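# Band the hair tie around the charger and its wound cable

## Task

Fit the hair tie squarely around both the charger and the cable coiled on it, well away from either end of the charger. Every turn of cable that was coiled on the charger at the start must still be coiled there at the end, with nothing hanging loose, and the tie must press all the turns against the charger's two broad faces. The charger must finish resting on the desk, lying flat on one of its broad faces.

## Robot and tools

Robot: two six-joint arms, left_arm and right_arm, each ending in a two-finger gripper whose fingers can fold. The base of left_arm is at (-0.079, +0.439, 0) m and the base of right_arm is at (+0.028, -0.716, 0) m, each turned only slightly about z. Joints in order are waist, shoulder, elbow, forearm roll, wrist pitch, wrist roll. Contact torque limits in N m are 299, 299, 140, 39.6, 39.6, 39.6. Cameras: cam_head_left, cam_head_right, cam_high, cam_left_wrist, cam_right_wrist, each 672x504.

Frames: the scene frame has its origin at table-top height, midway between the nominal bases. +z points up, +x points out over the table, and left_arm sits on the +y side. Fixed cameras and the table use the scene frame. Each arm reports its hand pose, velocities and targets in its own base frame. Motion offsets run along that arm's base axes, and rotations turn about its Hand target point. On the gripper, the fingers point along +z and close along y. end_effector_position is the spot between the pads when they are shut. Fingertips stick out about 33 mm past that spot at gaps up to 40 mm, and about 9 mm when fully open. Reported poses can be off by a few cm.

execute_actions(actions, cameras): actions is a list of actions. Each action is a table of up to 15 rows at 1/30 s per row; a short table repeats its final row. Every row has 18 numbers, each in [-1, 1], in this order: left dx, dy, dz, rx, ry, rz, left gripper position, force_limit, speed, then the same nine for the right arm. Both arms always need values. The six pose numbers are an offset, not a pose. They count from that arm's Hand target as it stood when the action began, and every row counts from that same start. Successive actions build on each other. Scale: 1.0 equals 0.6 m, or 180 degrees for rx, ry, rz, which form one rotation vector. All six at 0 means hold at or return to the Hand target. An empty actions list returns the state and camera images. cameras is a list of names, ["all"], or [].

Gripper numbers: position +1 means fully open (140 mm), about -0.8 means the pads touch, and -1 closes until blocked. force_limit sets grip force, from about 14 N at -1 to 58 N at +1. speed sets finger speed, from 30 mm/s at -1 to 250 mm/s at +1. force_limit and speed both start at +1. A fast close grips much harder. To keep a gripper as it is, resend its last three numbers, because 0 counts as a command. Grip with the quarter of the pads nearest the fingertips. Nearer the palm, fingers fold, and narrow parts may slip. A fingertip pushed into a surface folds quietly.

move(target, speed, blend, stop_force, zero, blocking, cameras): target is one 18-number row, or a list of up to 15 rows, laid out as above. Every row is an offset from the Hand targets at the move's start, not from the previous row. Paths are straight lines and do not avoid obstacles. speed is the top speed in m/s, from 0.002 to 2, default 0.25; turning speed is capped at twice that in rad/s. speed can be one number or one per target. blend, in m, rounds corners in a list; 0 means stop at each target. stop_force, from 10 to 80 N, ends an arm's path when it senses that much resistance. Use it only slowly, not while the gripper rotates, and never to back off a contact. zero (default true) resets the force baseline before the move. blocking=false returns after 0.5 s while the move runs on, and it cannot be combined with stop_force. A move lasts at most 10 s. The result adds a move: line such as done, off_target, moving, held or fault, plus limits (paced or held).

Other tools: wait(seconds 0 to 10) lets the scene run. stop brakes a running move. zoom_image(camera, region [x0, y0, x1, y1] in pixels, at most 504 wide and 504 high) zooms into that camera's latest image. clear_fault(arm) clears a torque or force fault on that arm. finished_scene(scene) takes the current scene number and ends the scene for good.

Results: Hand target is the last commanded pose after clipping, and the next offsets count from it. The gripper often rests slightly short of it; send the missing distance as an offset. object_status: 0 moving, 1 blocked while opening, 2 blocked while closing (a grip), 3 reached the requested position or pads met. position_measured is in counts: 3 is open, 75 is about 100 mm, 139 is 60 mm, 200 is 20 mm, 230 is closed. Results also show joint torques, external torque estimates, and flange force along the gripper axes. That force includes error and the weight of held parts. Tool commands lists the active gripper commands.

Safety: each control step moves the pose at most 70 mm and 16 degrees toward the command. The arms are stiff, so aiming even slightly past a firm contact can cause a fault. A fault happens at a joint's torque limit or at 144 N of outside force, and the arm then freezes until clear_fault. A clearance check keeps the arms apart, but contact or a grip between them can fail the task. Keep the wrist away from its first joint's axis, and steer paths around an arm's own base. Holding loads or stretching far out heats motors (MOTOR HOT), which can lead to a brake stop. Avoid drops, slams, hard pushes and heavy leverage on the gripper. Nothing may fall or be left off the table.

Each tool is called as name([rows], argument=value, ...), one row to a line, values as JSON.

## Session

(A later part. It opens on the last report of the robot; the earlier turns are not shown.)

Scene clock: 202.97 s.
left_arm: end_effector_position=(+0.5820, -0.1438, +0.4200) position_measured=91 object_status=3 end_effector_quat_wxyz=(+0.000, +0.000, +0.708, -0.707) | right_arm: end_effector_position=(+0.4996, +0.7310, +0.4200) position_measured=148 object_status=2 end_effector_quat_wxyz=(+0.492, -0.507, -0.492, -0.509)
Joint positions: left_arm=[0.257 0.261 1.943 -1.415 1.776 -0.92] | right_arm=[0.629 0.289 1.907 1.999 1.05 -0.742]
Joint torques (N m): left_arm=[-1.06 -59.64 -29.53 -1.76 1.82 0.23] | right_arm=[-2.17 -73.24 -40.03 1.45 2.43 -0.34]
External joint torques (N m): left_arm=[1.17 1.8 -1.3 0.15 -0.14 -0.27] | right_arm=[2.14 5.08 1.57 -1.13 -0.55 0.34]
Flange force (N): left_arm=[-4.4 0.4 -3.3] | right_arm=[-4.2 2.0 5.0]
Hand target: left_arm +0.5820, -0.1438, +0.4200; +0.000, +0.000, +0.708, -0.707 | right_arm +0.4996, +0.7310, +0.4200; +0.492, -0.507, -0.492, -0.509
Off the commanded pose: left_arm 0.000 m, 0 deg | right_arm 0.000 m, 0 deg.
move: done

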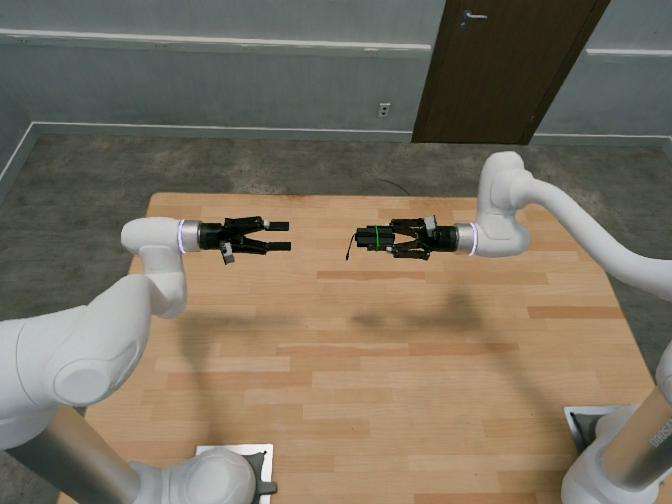

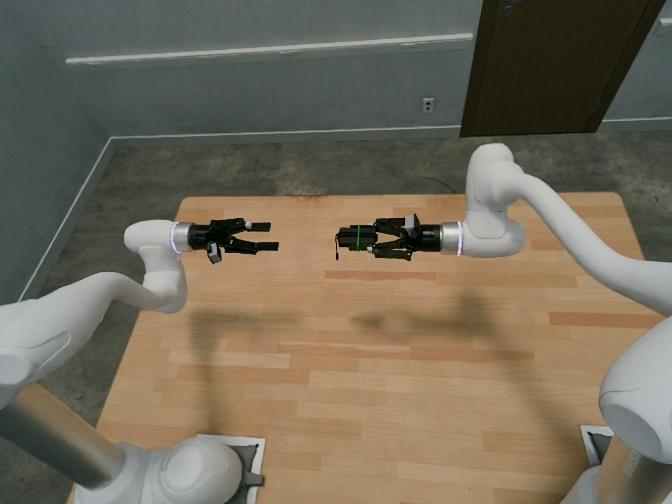

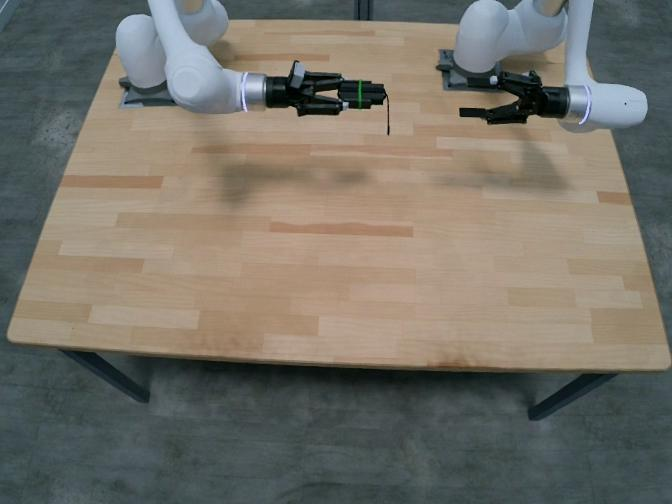

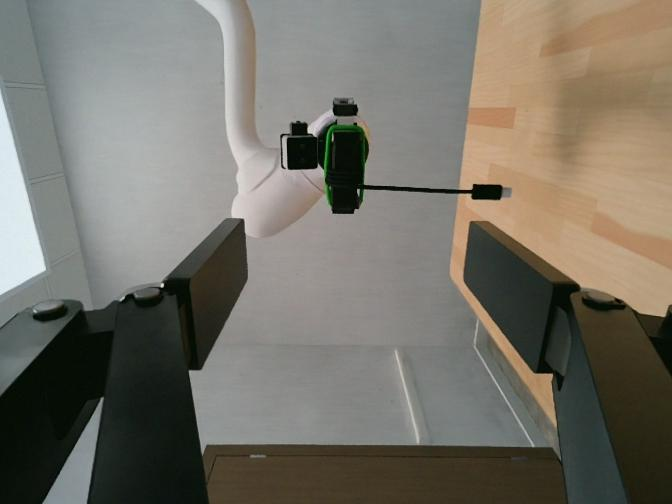

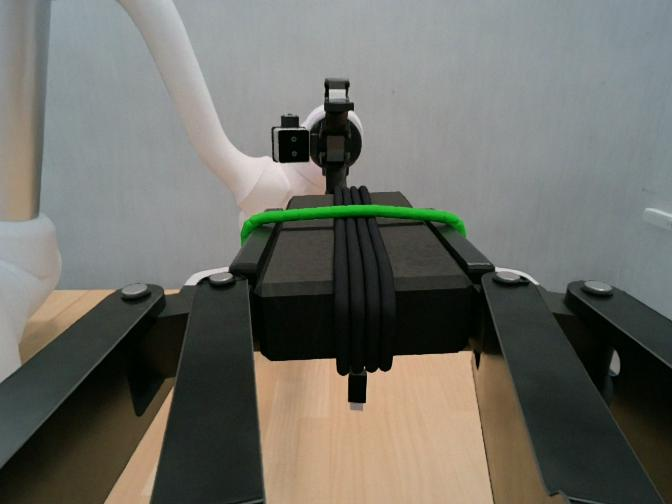

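move([
  [0,0,0,0,0,0,0.05,0,-1,0,0,0,0,0,0,-1,-0.4,-1],
  [-0.0025,-0.32,0,0,0,0,0.05,0,-1,0,0,0,0,0,0,-1,-0.4,-1],
], speed=0.08, cameras=["cam_left_wrist","cam_right_wrist","cam_high"])

zoom_image(camera="cam_high", region=[300, 60, 440, 150])

zoom_image(camera="cam_right_wrist", region=[200, 80, 520, 340])

Scene clock: 210.97 s.
left_arm: end_effector_position=(+0.5804, -0.3358, +0.4200) position_measured=123 object_status=3 end_effector_quat_wxyz=(+0.000, +0.000, +0.708, -0.707) | right_arm: end_effector_position=(+0.4996, +0.7310, +0.4200) position_measured=148 object_status=2 end_effector_quat_wxyz=(+0.492, -0.507, -0.492, -0.509)
Joint positions: left_arm=[-0.065 0.217 2.002 -1.609 1.518 -0.921] | right_arm=[0.629 0.289 1.907 1.999 1.05 -0.742]
Joint torques (N m): left_arm=[-1.38 -55.56 -30.1 -2.56 1.82 0.29] | right_arm=[-1.68 -73.22 -40 1.44 2.44 -0.31]
External joint torques (N m): left_arm=[1.32 1.86 -1.12 0.21 -0.14 -0.34] | right_arm=[1.69 4.66 1.54 -1.11 -0.55 0.31]
Flange force (N): left_arm=[-5.0 0.4 -2.3] | right_arm=[-3.9 2.0 4.1]
Hand target: left_arm +0.5805, -0.3358, +0.4200; +0.000, +0.000, +0.708, -0.707 | right_arm +0.4996, +0.7310, +0.4200; +0.492, -0.507, -0.492, -0.509
Off the commanded pose: left_arm 0.000 m, 0 deg | right_arm 0.000 m, 0 deg.
move: done
Images, in order (width x height): cam_high 672x504, cam_left_wrist 672x504, cam_right_wrist 672x504.

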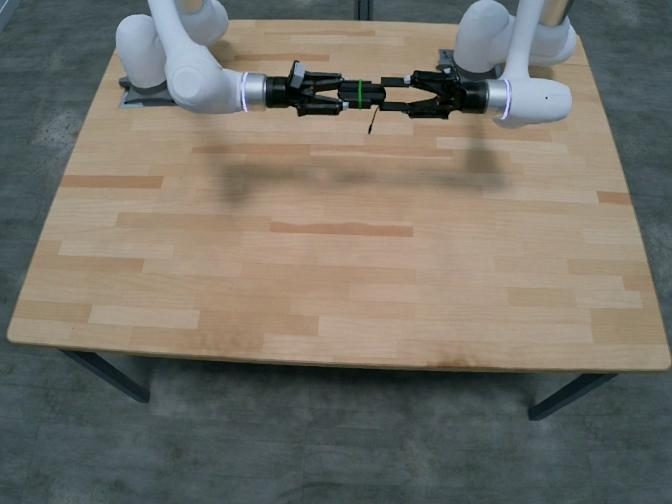

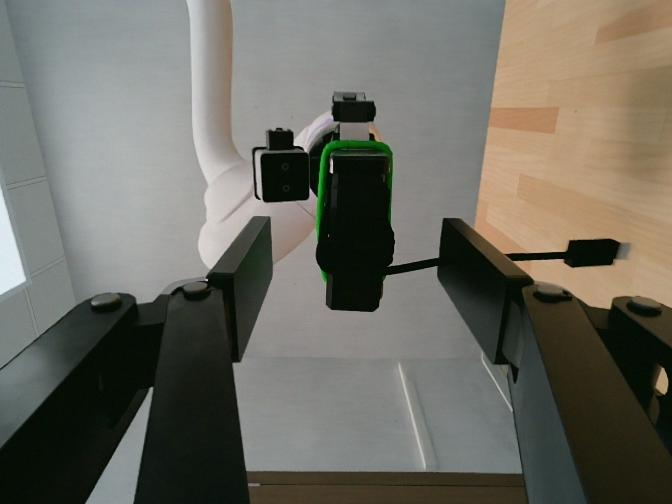

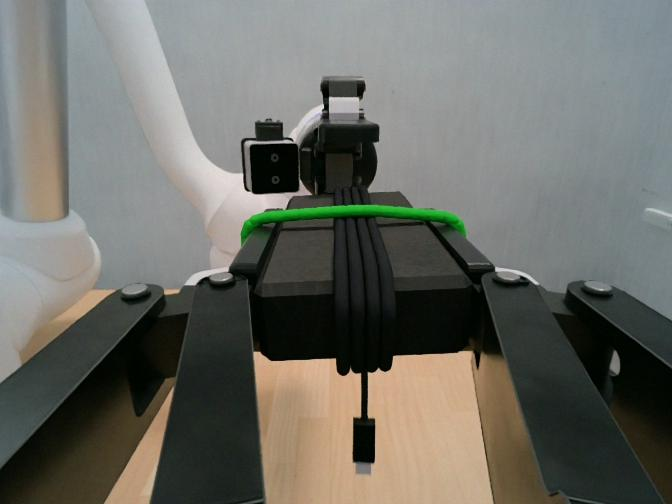

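Scaled by 3.600.

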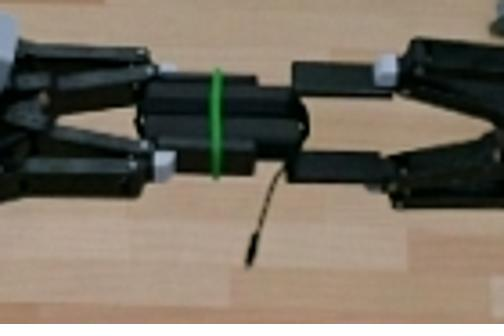

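Scaled by 1.575.

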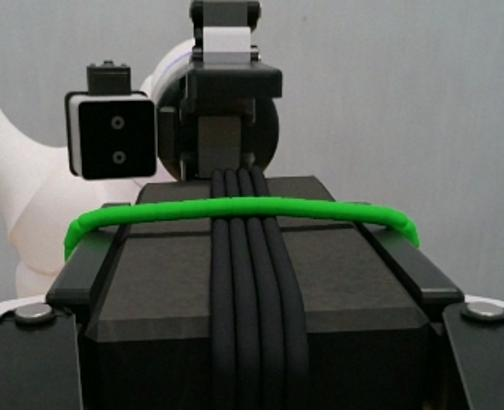

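move(target=[0.003,-0.0783,0,0,0,0,0.05,0,-1,0,0,0,0,0,0,-1,-0.4,-1], speed=0.05, cameras=["cam_left_wrist","cam_right_wrist","cam_high"])

zoom_image(camera="cam_high", region=[300, 60, 440, 150])

zoom_image(camera="cam_right_wrist", region=[200, 80, 520, 340])

Scene clock: 216.17 s.
left_arm: end_effector_position=(+0.5823, -0.3828, +0.4200) position_measured=123 object_status=3 end_effector_quat_wxyz=(+0.000, +0.000, +0.708, -0.707) | right_arm: end_effector_position=(+0.4996, +0.7310, +0.4200) position_measured=148 object_status=2 end_effector_quat_wxyz=(+0.492, -0.507, -0.492, -0.509)
Joint positions: left_arm=[-0.145 0.223 1.994 -1.658 1.454 -0.919] | right_arm=[0.629 0.289 1.907 1.999 1.05 -0.742]
Joint torques (N m): left_arm=[-1.45 -57.11 -30.43 -2.73 1.88 0.31] | right_arm=[-2.04 -73.21 -39.99 1.44 2.41 -0.29]
External joint torques (N m): left_arm=[1.49 2.54 -1.06 0.23 -0.2 -0.36] | right_arm=[1.99 4.96 1.6 -1.11 -0.52 0.29]
Flange force (N): left_arm=[-6.1 1.0 -2.0] | right_arm=[-4.3 2.0 4.6]
Hand target: left_arm +0.5823, -0.3828, +0.4200; +0.000, +0.000, +0.708, -0.707 | right_arm +0.4996, +0.7310, +0.4200; +0.492, -0.507, -0.492, -0.509
Off the commanded pose: left_arm 0.000 m, 0 deg | right_arm 0.000 m, 0 deg.
move: done
Images, in order (width x height): cam_high 672x504, cam_left_wrist 672x504, cam_right_wrist 672x504.

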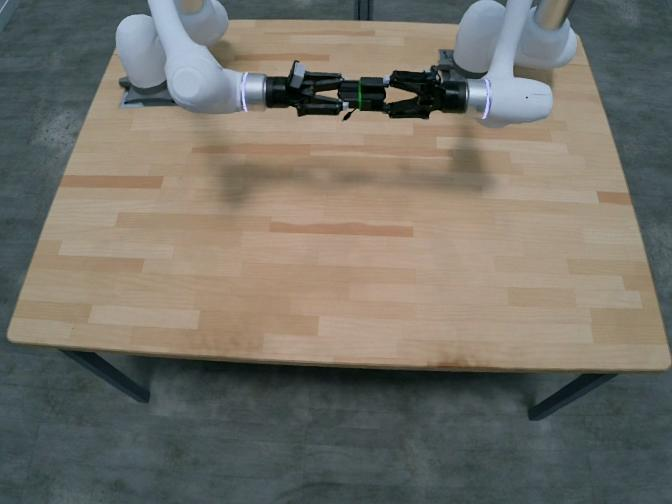

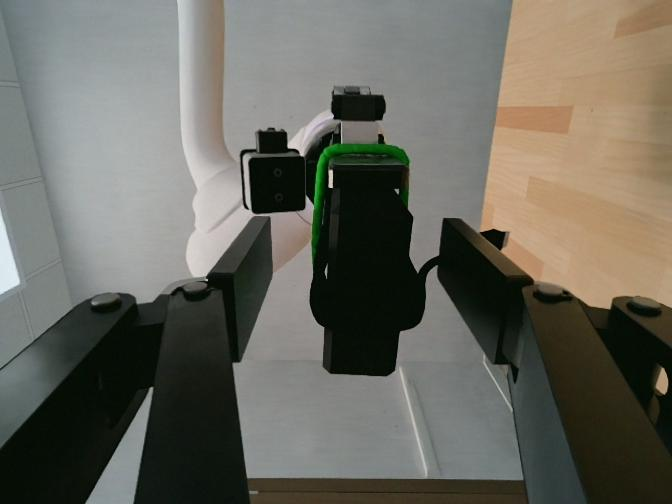

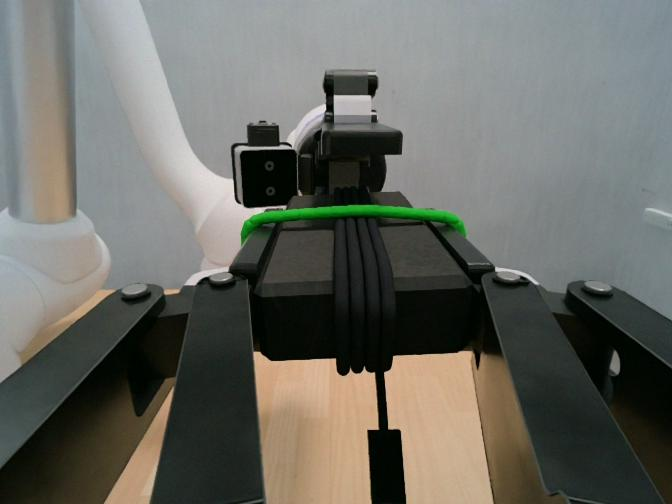

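Scaled by 3.600.

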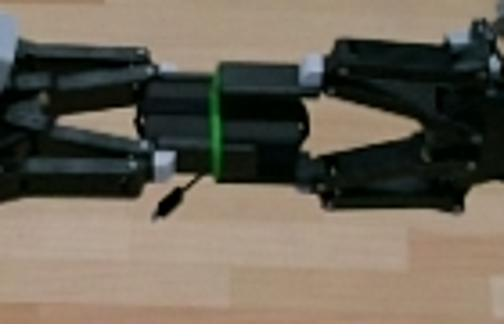

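Scaled by 1.575.

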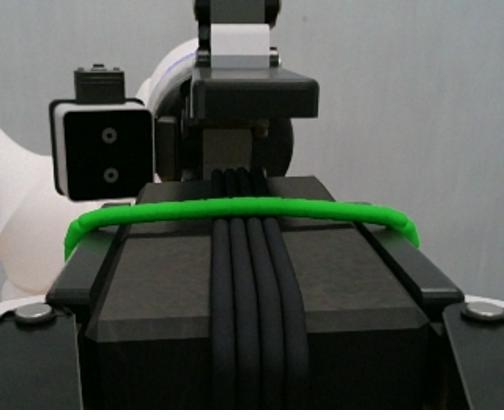

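move(target=[0,0,0,0,0,0,-1,0,-1,0,0,0,0,0,0,-1,-0.4,-1])

wait(seconds=1, cameras=["cam_left_wrist","cam_right_wrist","cam_high"])

zoom_image(camera="cam_high", region=[300, 60, 440, 150])

zoom_image(camera="cam_right_wrist", region=[200, 80, 520, 340])

Scene clock: 220.90 s.
left_arm: end_effector_position=(+0.5823, -0.3828, +0.4199) position_measured=181 object_status=0 end_effector_quat_wxyz=(+0.000, +0.000, +0.708, -0.707) | right_arm: end_effector_position=(+0.4997, +0.7310, +0.4201) position_measured=148 object_status=2 end_effector_quat_wxyz=(+0.492, -0.507, -0.492, -0.509)
Joint positions: left_arm=[-0.145 0.223 1.994 -1.658 1.454 -0.919] | right_arm=[0.629 0.289 1.907 1.999 1.05 -0.742]
Joint torques (N m): left_arm=[-3.79 -61.71 -33.24 -4.25 3.89 0.24] | right_arm=[-2.39 -66.06 -36.51 0.29 0.23 -0.31]
External joint torques (N m): left_arm=[3.92 7.07 1.72 1.74 -2.2 -0.29] | right_arm=[2.59 -2.46 -1.9 0.02 1.67 0.31]
Flange force (N): left_arm=[-7.9 7.7 -4.9] | right_arm=[3.3 -1.2 1.6]
Hand target: left_arm +0.5823, -0.3828, +0.4200; +0.000, +0.000, +0.708, -0.707 | right_arm +0.4996, +0.7310, +0.4200; +0.492, -0.507, -0.492, -0.509
Off the commanded pose: left_arm 0.000 m, 0 deg | right_arm 0.000 m, 0 deg.
move: done

Scene clock: 221.90 s.
left_arm: end_effector_position=(+0.5823, -0.3828, +0.4199) position_measured=181 object_status=2 end_effector_quat_wxyz=(+0.000, +0.000, +0.708, -0.707) | right_arm: end_effector_position=(+0.4997, +0.7310, +0.4201) position_measured=148 object_status=2 end_effector_quat_wxyz=(+0.492, -0.507, -0.492, -0.509)
Joint positions: left_arm=[-0.145 0.223 1.994 -1.658 1.454 -0.919] | right_arm=[0.629 0.289 1.907 1.999 1.05 -0.742]
Joint torques (N m): left_arm=[-3.67 -61.37 -33.24 -4.26 3.93 0.22] | right_arm=[-2.35 -66.22 -36.54 0.32 0.24 -0.3]
External joint torques (N m): left_arm=[3.71 6.86 1.74 1.74 -2.24 -0.27] | right_arm=[2.33 -2.47 -2.02 0.01 1.66 0.3]
Flange force (N): left_arm=[-7.5 7.5 -4.5] | right_arm=[3.4 -0.8 1.4]
Hand target: left_arm +0.5823, -0.3828, +0.4200; +0.000, +0.000, +0.708, -0.707 | right_arm +0.4996, +0.7310, +0.4200; +0.492, -0.507, -0.492, -0.509
Tool commands: left_gripper/position=-1.0 left_gripper/force_limit=+0.0 left_gripper/speed=-1.0 right_gripper/position=-1.0 right_gripper/force_limit=-0.4 right_gripper/speed=-1.0
Off the commanded pose: left_arm 0.000 m, 0 deg | right_arm 0.000 m, 0 deg.
wait: 1.00 s; at rest by 0.17 s
Images, in order (width x height): cam_high 672x504, cam_left_wrist 672x504, cam_right_wrist 672x504.

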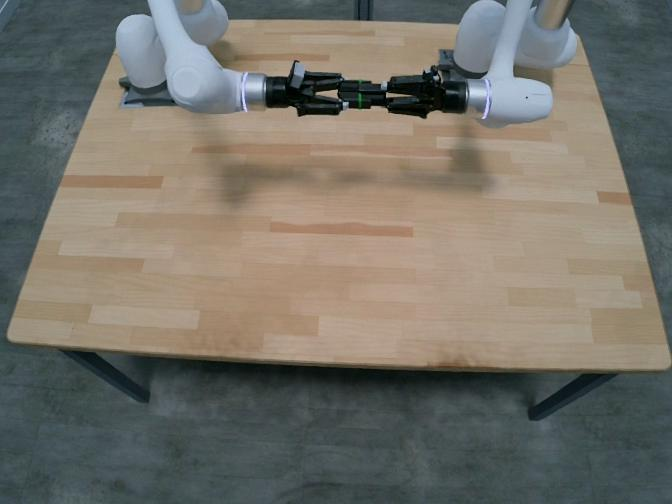

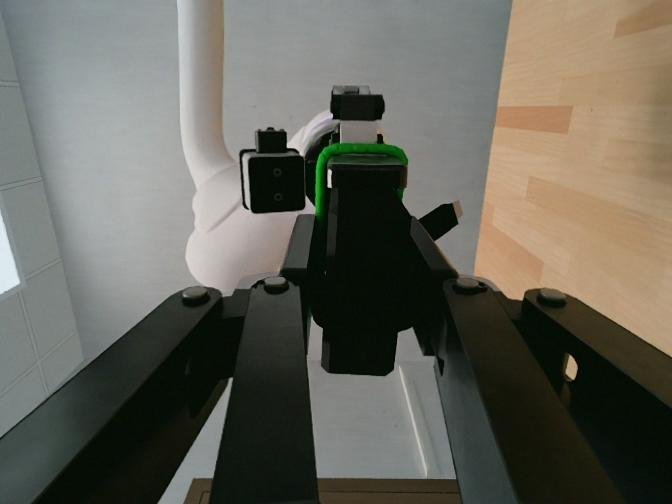

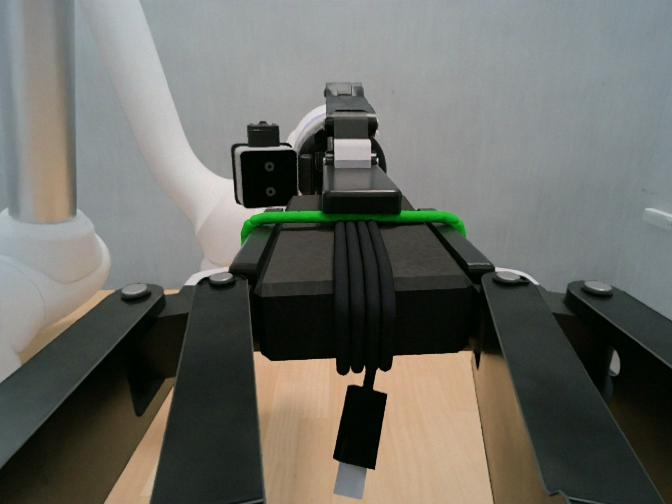

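Scaled by 3.600.

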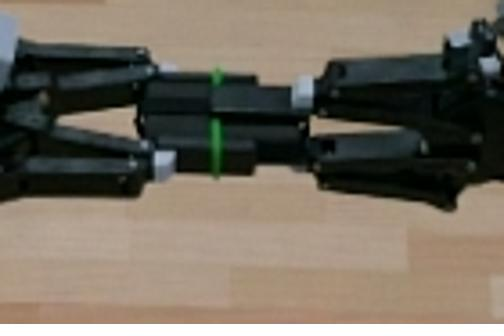

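Scaled by 1.575.

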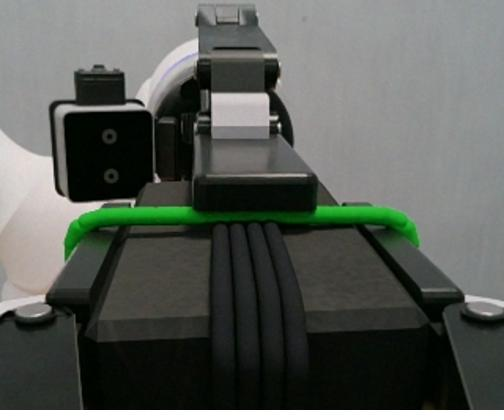

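move([
  [0,0,0,0,0,0,-0.2,0,-1,0,0,0,0,0,0,-1,-0.4,-1],
  [0,-0.0125,0,0,0,0,-0.2,0,-1,0,0,0,0,0,0,-1,-0.4,-1],
  [0,-0.0125,0,0,0,0,-1,0.1,-1,0,0,0,0,0,0,-1,-0.4,-1],
], speed=0.03)

wait(seconds=1, cameras=["cam_left_wrist","cam_right_wrist","cam_high"])

zoom_image(camera="cam_high", region=[300, 60, 440, 150])

zoom_image(camera="cam_right_wrist", region=[200, 80, 520, 340])

Scene clock: 229.60 s.
left_arm: end_effector_position=(+0.5823, -0.3903, +0.4199) position_measured=181 object_status=0 end_effector_quat_wxyz=(+0.000, +0.000, +0.708, -0.707) | right_arm: end_effector_position=(+0.4997, +0.7310, +0.4200) position_measured=148 object_status=2 end_effector_quat_wxyz=(+0.492, -0.507, -0.492, -0.509)
Joint positions: left_arm=[-0.158 0.224 1.993 -1.665 1.444 -0.918] | right_arm=[0.629 0.289 1.907 1.999 1.05 -0.742]
Joint torques (N m): left_arm=[-3.99 -61.66 -34.29 -4.78 3.89 0.25] | right_arm=[-0.81 -65.28 -35.78 -0.09 0.26 -0.29]
External joint torques (N m): left_arm=[3.85 7.13 2.76 2.23 -2.2 -0.3] | right_arm=[1.02 -3.08 -2.73 0.39 1.63 0.28]
Flange force (N): left_arm=[-6.2 8.4 -5.4] | right_arm=[4.2 0.5 0.5]
Hand target: left_arm +0.5823, -0.3903, +0.4200; +0.000, +0.000, +0.708, -0.707 | right_arm +0.4996, +0.7310, +0.4200; +0.492, -0.507, -0.492, -0.509
Off the commanded pose: left_arm 0.000 m, 0 deg | right_arm 0.000 m, 0 deg.
move: done

Scene clock: 230.60 s.
left_arm: end_effector_position=(+0.5823, -0.3903, +0.4199) position_measured=181 object_status=2 end_effector_quat_wxyz=(+0.000, +0.000, +0.708, -0.707) | right_arm: end_effector_position=(+0.4997, +0.7310, +0.4200) position_measured=148 object_status=2 end_effector_quat_wxyz=(+0.492, -0.507, -0.492, -0.509)
Joint positions: left_arm=[-0.158 0.224 1.993 -1.665 1.444 -0.918] | right_arm=[0.629 0.289 1.907 1.999 1.05 -0.742]
Joint torques (N m): left_arm=[-4.02 -62.5 -34.22 -4.78 3.85 0.21] | right_arm=[-0.99 -65.28 -35.88 -0.11 0.26 -0.28]
External joint torques (N m): left_arm=[3.93 7.81 2.66 2.23 -2.15 -0.26] | right_arm=[1.14 -3.02 -2.49 0.42 1.63 0.28]
Flange force (N): left_arm=[-7.4 9.2 -5.4] | right_arm=[4.0 0.1 0.4]
Hand target: left_arm +0.5823, -0.3903, +0.4200; +0.000, +0.000, +0.708, -0.707 | right_arm +0.4996, +0.7310, +0.4200; +0.492, -0.507, -0.492, -0.509
Tool commands: left_gripper/position=-1.0 left_gripper/force_limit=+0.1 left_gripper/speed=-1.0 right_gripper/position=-1.0 right_gripper/force_limit=-0.4 right_gripper/speed=-1.0
Off the commanded pose: left_arm 0.000 m, 0 deg | right_arm 0.000 m, 0 deg.
wait: 1.00 s; at rest by 0.17 s
Images, in order (width x height): cam_high 672x504, cam_left_wrist 672x504, cam_right_wrist 672x504.

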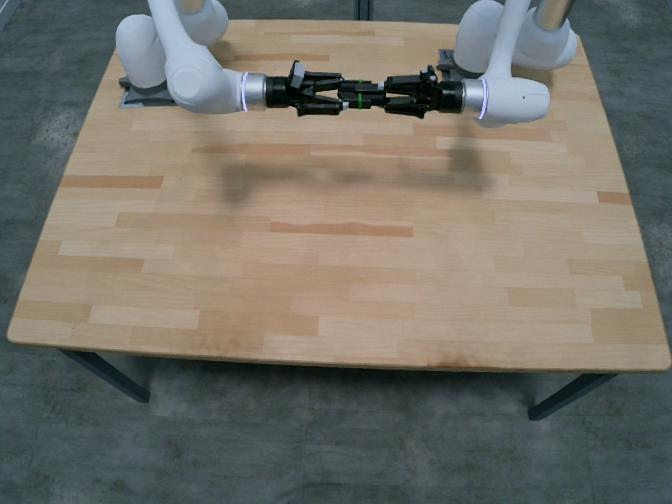

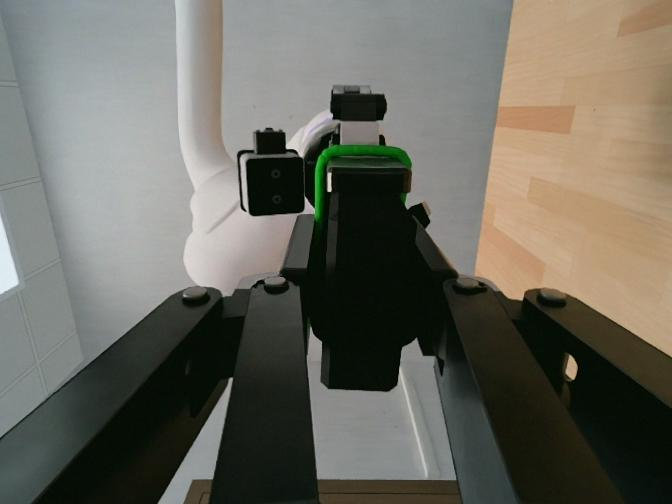

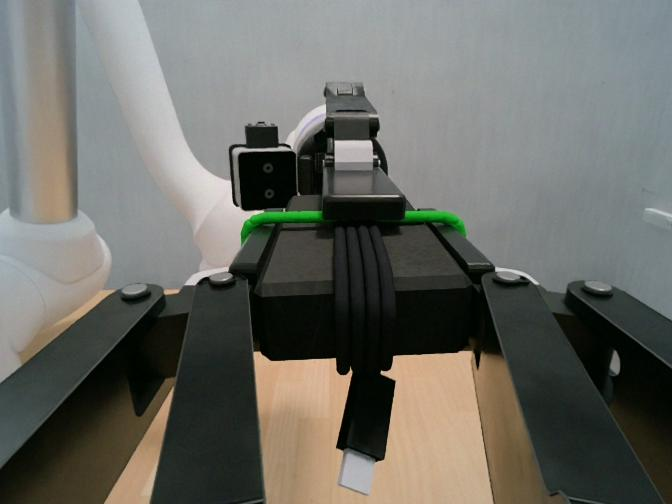

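Scaled by 3.600.

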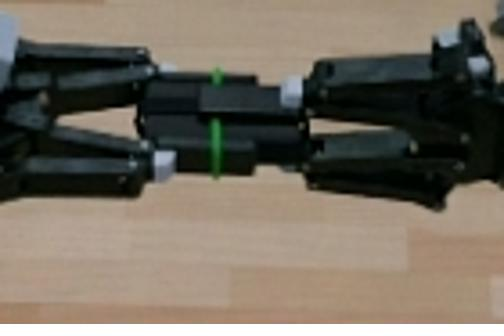

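Scaled by 1.575.

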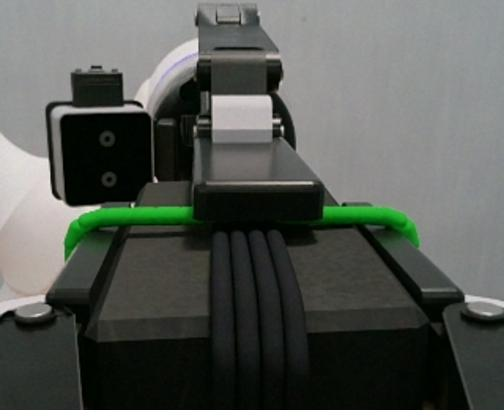

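move([
  [0,0,0,0,0,0,-1,0.1,-1,0,0,0,0,0,0,0.0,-0.4,-1],
  [0,0,0,0,0,0,-1,0.1,-1,-0.0013,-0.04,0,0,0,0,0.0,-0.4,-1],
], speed=0.02, cameras=["cam_right_wrist","cam_high"])

zoom_image(camera="cam_high", region=[300, 60, 440, 150])

move(target=[0,0,0,0,0,0,-1,0.1,-1,-0.001,-0.05,0,0,0,0,0.0,-0.4,-1], speed=0.02, cameras=["cam_high","cam_right_wrist","cam_left_wrist"])

zoom_image(camera="cam_high", region=[300, 60, 440, 150])

zoom_image(camera="cam_right_wrist", region=[200, 80, 520, 340])

Scene clock: 237.83 s.
left_arm: end_effector_position=(+0.5823, -0.3903, +0.4200) position_measured=181 object_status=2 end_effector_quat_wxyz=(+0.000, +0.000, +0.708, -0.707) | right_arm: end_effector_position=(+0.4989, +0.7070, +0.4200) position_measured=129 object_status=3 end_effector_quat_wxyz=(+0.492, -0.507, -0.492, -0.509)
Joint positions: left_arm=[-0.158 0.224 1.993 -1.665 1.444 -0.918] | right_arm=[0.598 0.267 1.937 1.98 1.077 -0.739]
Joint torques (N m): left_arm=[1.43 -60.21 -32.82 -4.26 2.86 0.27] | right_arm=[-4.21 -67.1 -35.58 0.34 1.25 -0.3]
External joint torques (N m): left_arm=[-1.45 5.71 1.32 1.74 -1.17 -0.32] | right_arm=[4.11 1.27 -2.7 0.09 0.62 0.3]
Flange force (N): left_arm=[-5.5 5.9 2.8] | right_arm=[0.9 1.9 9.1]
Hand target: left_arm +0.5823, -0.3903, +0.4200; +0.000, +0.000, +0.708, -0.707 | right_arm +0.4989, +0.7070, +0.4200; +0.492, -0.507, -0.492, -0.509
Off the commanded pose: left_arm 0.000 m, 0 deg | right_arm 0.000 m, 0 deg.
move: done
Images, in order (width x height): cam_high 672x504, cam_right_wrist 672x504.

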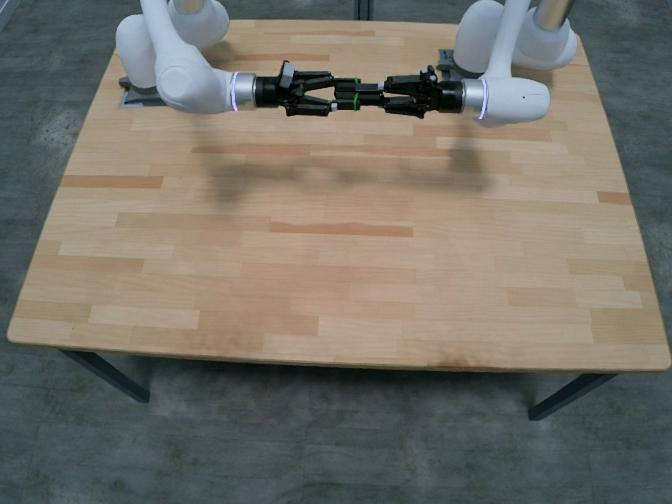

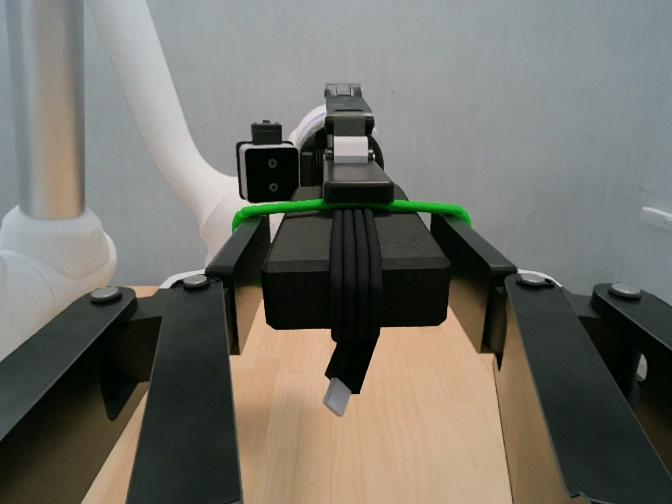

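Scaled by 3.600.

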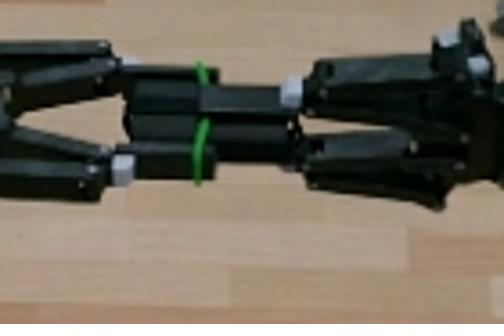

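Scene clock: 239.57 s.
left_arm: end_effector_position=(+0.5823, -0.3903, +0.4200) position_measured=181 object_status=2 end_effector_quat_wxyz=(+0.000, +0.000, +0.708, -0.707) | right_arm: end_effector_position=(+0.4983, +0.6770, +0.4200) position_measured=129 object_status=3 end_effector_quat_wxyz=(+0.492, -0.507, -0.492, -0.509)
Joint positions: left_arm=[-0.158 0.224 1.993 -1.665 1.444 -0.918] | right_arm=[0.557 0.242 1.971 1.953 1.11 -0.734]
Joint torques (N m): left_arm=[-1.57 -59.09 -32.13 -3.7 2.61 0.31] | right_arm=[-2.15 -64.99 -37.41 0.94 1.62 -0.26]
External joint torques (N m): left_arm=[1.41 4.28 0.57 1.17 -0.91 -0.36] | right_arm=[2.09 2.29 -0.47 -0.39 0.24 0.26]
Flange force (N): left_arm=[-5.6 3.9 -1.9] | right_arm=[-1.3 2.0 4.7]
Hand target: left_arm +0.5823, -0.3903, +0.4200; +0.000, +0.000, +0.708, -0.707 | right_arm +0.4983, +0.6770, +0.4200; +0.492, -0.507, -0.492, -0.509
Off the commanded pose: left_arm 0.000 m, 0 deg | right_arm 0.000 m, 0 deg.
move: done
Images, in order (width x height): cam_high 672x504, cam_left_wrist 672x504, cam_right_wrist 672x504.

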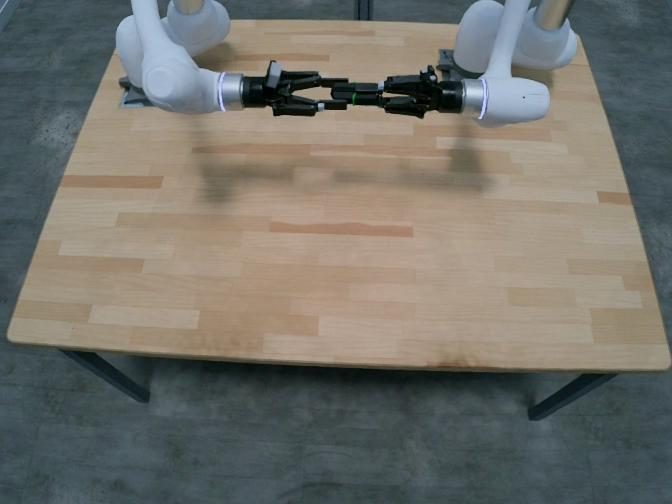

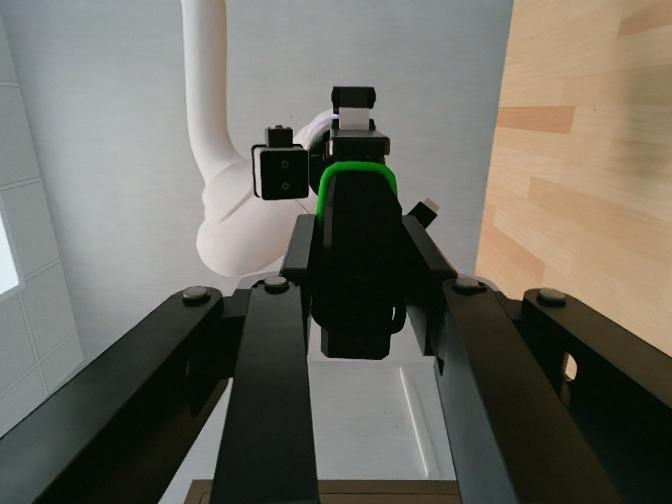

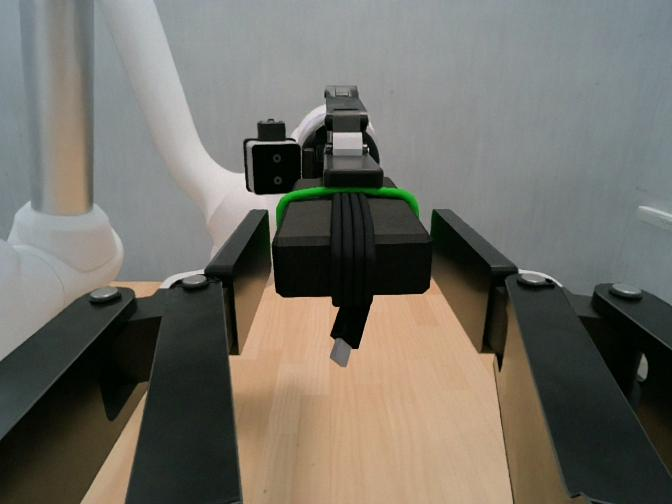

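Scaled by 3.600.

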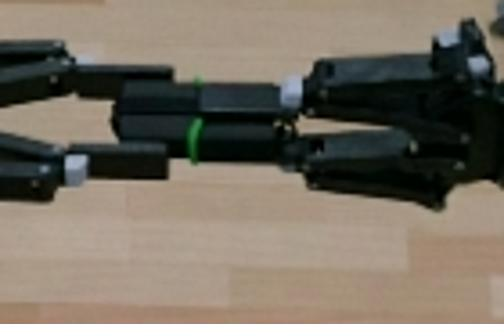

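Scaled by 1.575.

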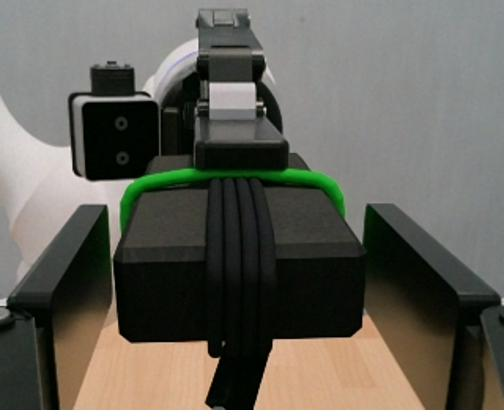

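move([
  [0,0,0,0,0,0,-1,0.1,-1,-0.006,-0.2,0,0,0,0,0.3,-0.4,-1],
  [0,0,0,0,0,0,-1,0.1,-1,-0.006,-0.2,0.3,-0.5,0,0,0.3,-0.4,-1],
], speed=0.35)

move(target=[0,0,0,0,0,0,-1,0.1,-1,0,0,0,0,0,0.5,0.3,-0.4,-1], speed=0.4)

move([
  [0,0,0,0,0,0,-1,0.1,-1,0,0,0,0,0,0.5,0.3,-0.4,-1],
  [0,0,0,0,0,0,-1,0.1,-1,0.007,0.2297,-0.1,0,0,0.5,0.3,-0.4,-1],
], speed=0.4, cameras=["cam_right_wrist","cam_high"])

zoom_image(camera="cam_high", region=[270, 20, 440, 150])

Scene clock: 251.43 s.
left_arm: end_effector_position=(+0.5823, -0.3903, +0.4200) position_measured=181 object_status=2 end_effector_quat_wxyz=(+0.000, +0.000, +0.708, -0.707) | right_arm: end_effector_position=(+0.4947, +0.5569, +0.6001) position_measured=91 object_status=3 end_effector_quat_wxyz=(+0.011, +0.707, +0.707, +0.012)
Joint positions: left_arm=[-0.158 0.224 1.993 -1.665 1.444 -0.918] | right_arm=[0.808 0.352 0.856 -0.024 1.91 0.799]
Joint torques (N m): left_arm=[-1.29 -58.38 -32 -3.72 2.55 0.27] | right_arm=[-2.32 -77.71 -39.21 4.54 -0.37 -0.29]
External joint torques (N m): left_arm=[1.32 3.75 0.47 1.19 -0.86 -0.31] | right_arm=[2.16 2.62 -0.33 -0.53 0.25 0.29]
Flange force (N): left_arm=[-5.0 3.4 -1.9] | right_arm=[7.1 1.9 -3.5]
Hand target: left_arm +0.5823, -0.3903, +0.4200; +0.000, +0.000, +0.708, -0.707 | right_arm +0.4947, +0.5570, +0.6000; +0.011, +0.707, +0.707, +0.012
Off the commanded pose: left_arm 0.000 m, 0 deg | right_arm 0.000 m, 0 deg.
move: done

Scene clock: 253.83 s.
left_arm: end_effector_position=(+0.5823, -0.3903, +0.4200) position_measured=181 object_status=2 end_effector_quat_wxyz=(+0.000, +0.000, +0.708, -0.707) | right_arm: end_effector_position=(+0.4947, +0.5570, +0.6000) position_measured=91 object_status=3 end_effector_quat_wxyz=(-0.001, +0.000, +1.000, +0.016)
Joint positions: left_arm=[-0.158 0.224 1.993 -1.665 1.444 -0.918] | right_arm=[0.788 0.352 0.857 0.025 1.911 -0.775]
Joint torques (N m): left_arm=[-1.36 -58.68 -32.1 -3.7 2.55 0.29] | right_arm=[-2 -78.21 -39.23 4.68 -0.32 -0.32]
External joint torques (N m): left_arm=[1.68 3.98 0.56 1.18 -0.86 -0.33] | right_arm=[2.13 1.59 -0.7 -0.48 0.29 0.32]
Flange force (N): left_arm=[-5.3 3.6 -2.5] | right_arm=[-1.3 6.5 -3.7]
Hand target: left_arm +0.5823, -0.3903, +0.4200; +0.000, +0.000, +0.708, -0.707 | right_arm +0.4947, +0.5570, +0.6000; -0.001, +0.000, +1.000, +0.016
Off the commanded pose: left_arm 0.000 m, 0 deg | right_arm 0.000 m, 0 deg.
move: done

Scene clock: 257.00 s.
left_arm: end_effector_position=(+0.5823, -0.3903, +0.4200) position_measured=181 object_status=2 end_effector_quat_wxyz=(+0.000, +0.000, +0.708, -0.707) | right_arm: end_effector_position=(+0.4989, +0.6948, +0.5401) position_measured=91 object_status=3 end_effector_quat_wxyz=(+0.012, +0.707, -0.707, -0.011)
Joint positions: left_arm=[-0.158 0.224 1.993 -1.665 1.444 -0.918] | right_arm=[0.898 0.58 0.622 0.026 1.96 -2.235]
Joint torques (N m): left_arm=[-1.31 -58.75 -32.08 -3.69 2.55 0.25] | right_arm=[-2.06 -100.51 -39.1 4.6 -0.19 -0.27]
External joint torques (N m): left_arm=[1.29 4.14 0.54 1.16 -0.86 -0.3] | right_arm=[2.3 4.12 -0.22 -0.51 0.27 0.27]
Flange force (N): left_arm=[-5.4 3.9 -1.7] | right_arm=[-11.5 -4.6 -5.7]
Hand target: left_arm +0.5823, -0.3903, +0.4200; +0.000, +0.000, +0.708, -0.707 | right_arm +0.4989, +0.6948, +0.5400; +0.012, +0.707, -0.707, -0.011
Off the commanded pose: left_arm 0.000 m, 0 deg | right_arm 0.000 m, 0 deg.
move: done
Images, in order (width x height): cam_high 672x504, cam_right_wrist 672x504.

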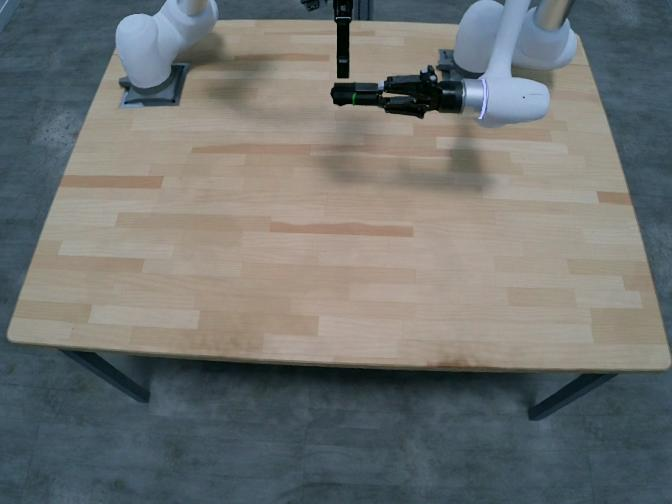

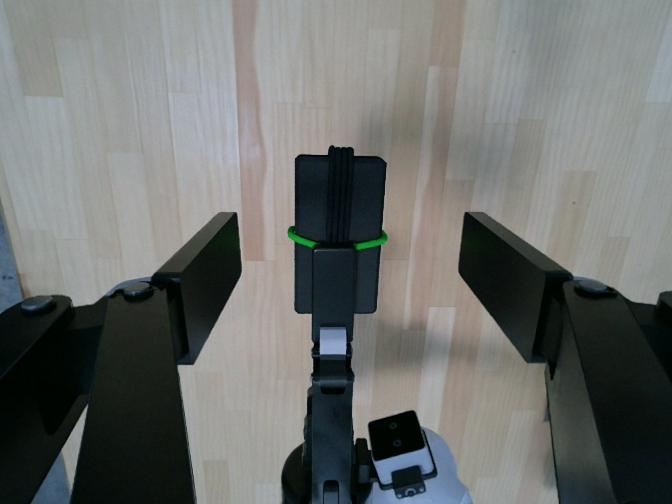

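Scaled by 2.965.

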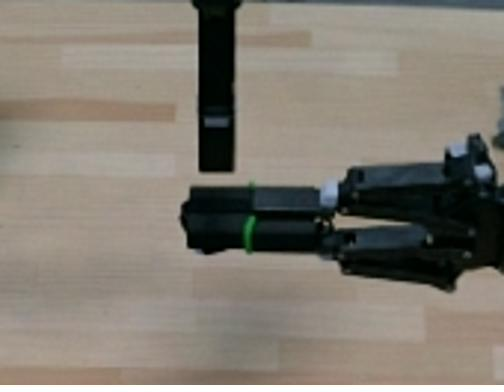

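move([
  [0,0,0,0,0,0,-1,0.1,-1,-0.0025,-0.01,0,0,0,-0.004,0.3,-0.4,-1],
  [0,0,0,0,0,0,-1,0.1,-1,-0.0025,-0.01,-0.168,0,0,-0.004,0.3,-0.4,-1],
], speed=0.07, cameras=["cam_right_wrist"])

Scene clock: 265.57 s.
left_arm: end_effector_position=(+0.5823, -0.3903, +0.4200) position_measured=181 object_status=2 end_effector_quat_wxyz=(+0.000, +0.000, +0.708, -0.707) | right_arm: end_effector_position=(+0.4974, +0.6888, +0.4393) position_measured=91 object_status=3 end_effector_quat_wxyz=(+0.012, +0.703, -0.711, -0.011)
Joint positions: left_arm=[-0.158 0.224 1.993 -1.665 1.444 -0.918] | right_arm=[0.895 0.508 0.923 0.025 1.731 -2.231]
Joint torques (N m): left_arm=[-1.4 -59.17 -32.16 -3.71 2.58 0.26] | right_arm=[-2 -96.02 -41.38 4.87 -0.17 -0.34]
External joint torques (N m): left_arm=[1.25 4.53 0.62 1.18 -0.88 -0.3] | right_arm=[1.94 3.32 -0.53 -0.52 0.25 0.34]
Flange force (N): left_arm=[-5.8 4.3 -1.6] | right_arm=[-8.6 -2.8 -2.7]
Hand target: left_arm +0.5823, -0.3903, +0.4200; +0.000, +0.000, +0.708, -0.707 | right_arm +0.4974, +0.6888, +0.4392; +0.012, +0.703, -0.711, -0.011
Off the commanded pose: left_arm 0.000 m, 0 deg | right_arm 0.000 m, 0 deg.
move: done
Images, in order (width x height): cam_right_wrist 672x504.

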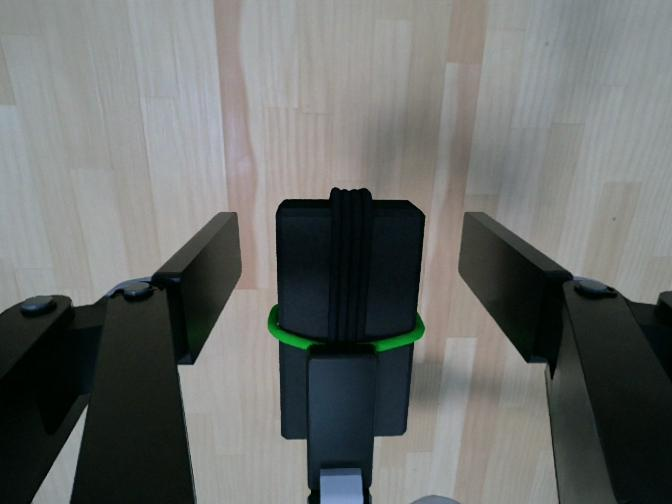

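move([
  [0,0,0,0,0,0,-1,0.1,-1,0,-0.006,0,0,0,0,0.3,0,-1],
  [0,0,0,0,0,0,-1,0.1,-1,0,-0.006,0,0,0,0,-1,0,-1],
], speed=0.03)

wait(seconds=1, cameras=["cam_right_wrist","cam_left_wrist"])

Scene clock: 272.73 s.
left_arm: end_effector_position=(+0.5823, -0.3903, +0.4199) position_measured=181 object_status=2 end_effector_quat_wxyz=(+0.000, +0.000, +0.708, -0.707) | right_arm: end_effector_position=(+0.4974, +0.6852, +0.4392) position_measured=149 object_status=0 end_effector_quat_wxyz=(+0.012, +0.703, -0.711, -0.011)
Joint positions: left_arm=[-0.158 0.224 1.993 -1.665 1.444 -0.918] | right_arm=[0.893 0.503 0.932 0.025 1.728 -2.234]
Joint torques (N m): left_arm=[0.42 -58.87 -34.56 -5.26 1.76 0.28] | right_arm=[1.47 -94.38 -39.66 6.19 0.63 -0.5]
External joint torques (N m): left_arm=[-0.32 4.01 2.97 2.72 -0.07 -0.32] | right_arm=[-1.34 1.44 -2.43 -1.82 -0.53 0.5]
Flange force (N): left_arm=[-0.8 5.5 -2.2] | right_arm=[-7.3 -6.4 -5.0]
Hand target: left_arm +0.5823, -0.3903, +0.4200; +0.000, +0.000, +0.708, -0.707 | right_arm +0.4974, +0.6852, +0.4392; +0.012, +0.703, -0.711, -0.011
Off the commanded pose: left_arm 0.000 m, 0 deg | right_arm 0.000 m, 0 deg.
move: done

Scene clock: 273.73 s.
left_arm: end_effector_position=(+0.5823, -0.3903, +0.4200) position_measured=181 object_status=2 end_effector_quat_wxyz=(+0.000, +0.000, +0.708, -0.707) | right_arm: end_effector_position=(+0.4974, +0.6852, +0.4392) position_measured=149 object_status=2 end_effector_quat_wxyz=(+0.012, +0.703, -0.711, -0.011)
Joint positions: left_arm=[-0.158 0.224 1.993 -1.665 1.444 -0.918] | right_arm=[0.893 0.503 0.932 0.025 1.728 -2.234]
Joint torques (N m): left_arm=[-0.14 -58.87 -34.63 -5.3 1.71 0.28] | right_arm=[1.87 -94.44 -39.68 6.33 0.66 -0.49]
External joint torques (N m): left_arm=[0.25 4.22 3.09 2.77 -0.02 -0.33] | right_arm=[-1.7 2.33 -2.15 -1.97 -0.57 0.49]
Flange force (N): left_arm=[-1.1 5.8 -3.2] | right_arm=[-7.7 -7.2 -4.6]
Hand target: left_arm +0.5823, -0.3903, +0.4200; +0.000, +0.000, +0.708, -0.707 | right_arm +0.4974, +0.6852, +0.4392; +0.012, +0.703, -0.711, -0.011
Tool commands: left_gripper/position=-1.0 left_gripper/force_limit=+0.1 left_gripper/speed=-1.0 right_gripper/position=-1.0 right_gripper/force_limit=+0.0 right_gripper/speed=-1.0
Off the commanded pose: left_arm 0.000 m, 0 deg | right_arm 0.000 m, 0 deg.
wait: 1.00 s; at rest by 0.17 s
Images, in order (width x height): cam_left_wrist 672x504, cam_right_wrist 672x504.

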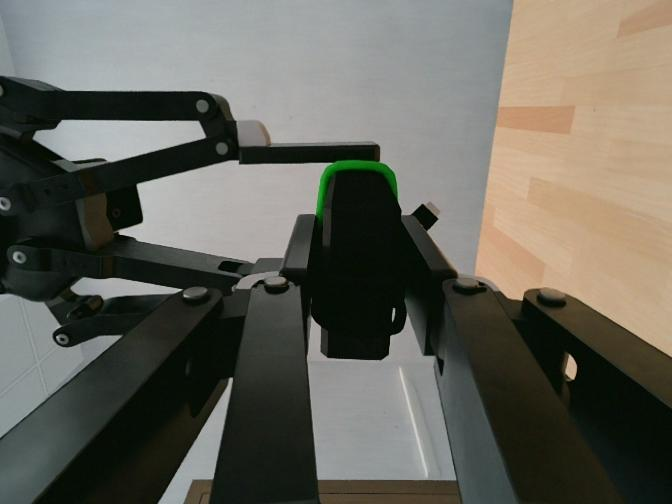

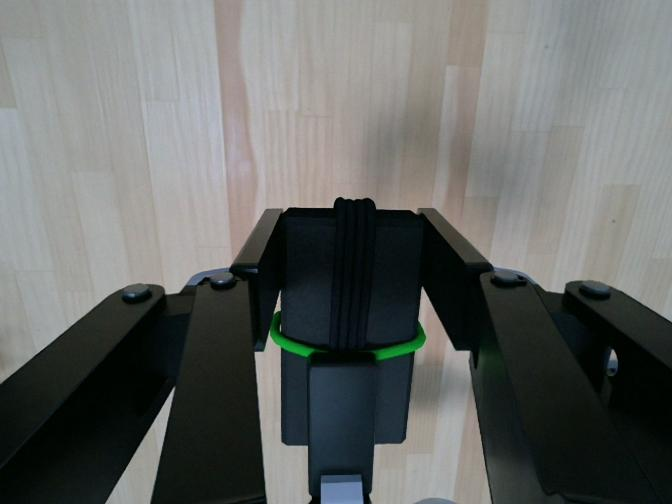

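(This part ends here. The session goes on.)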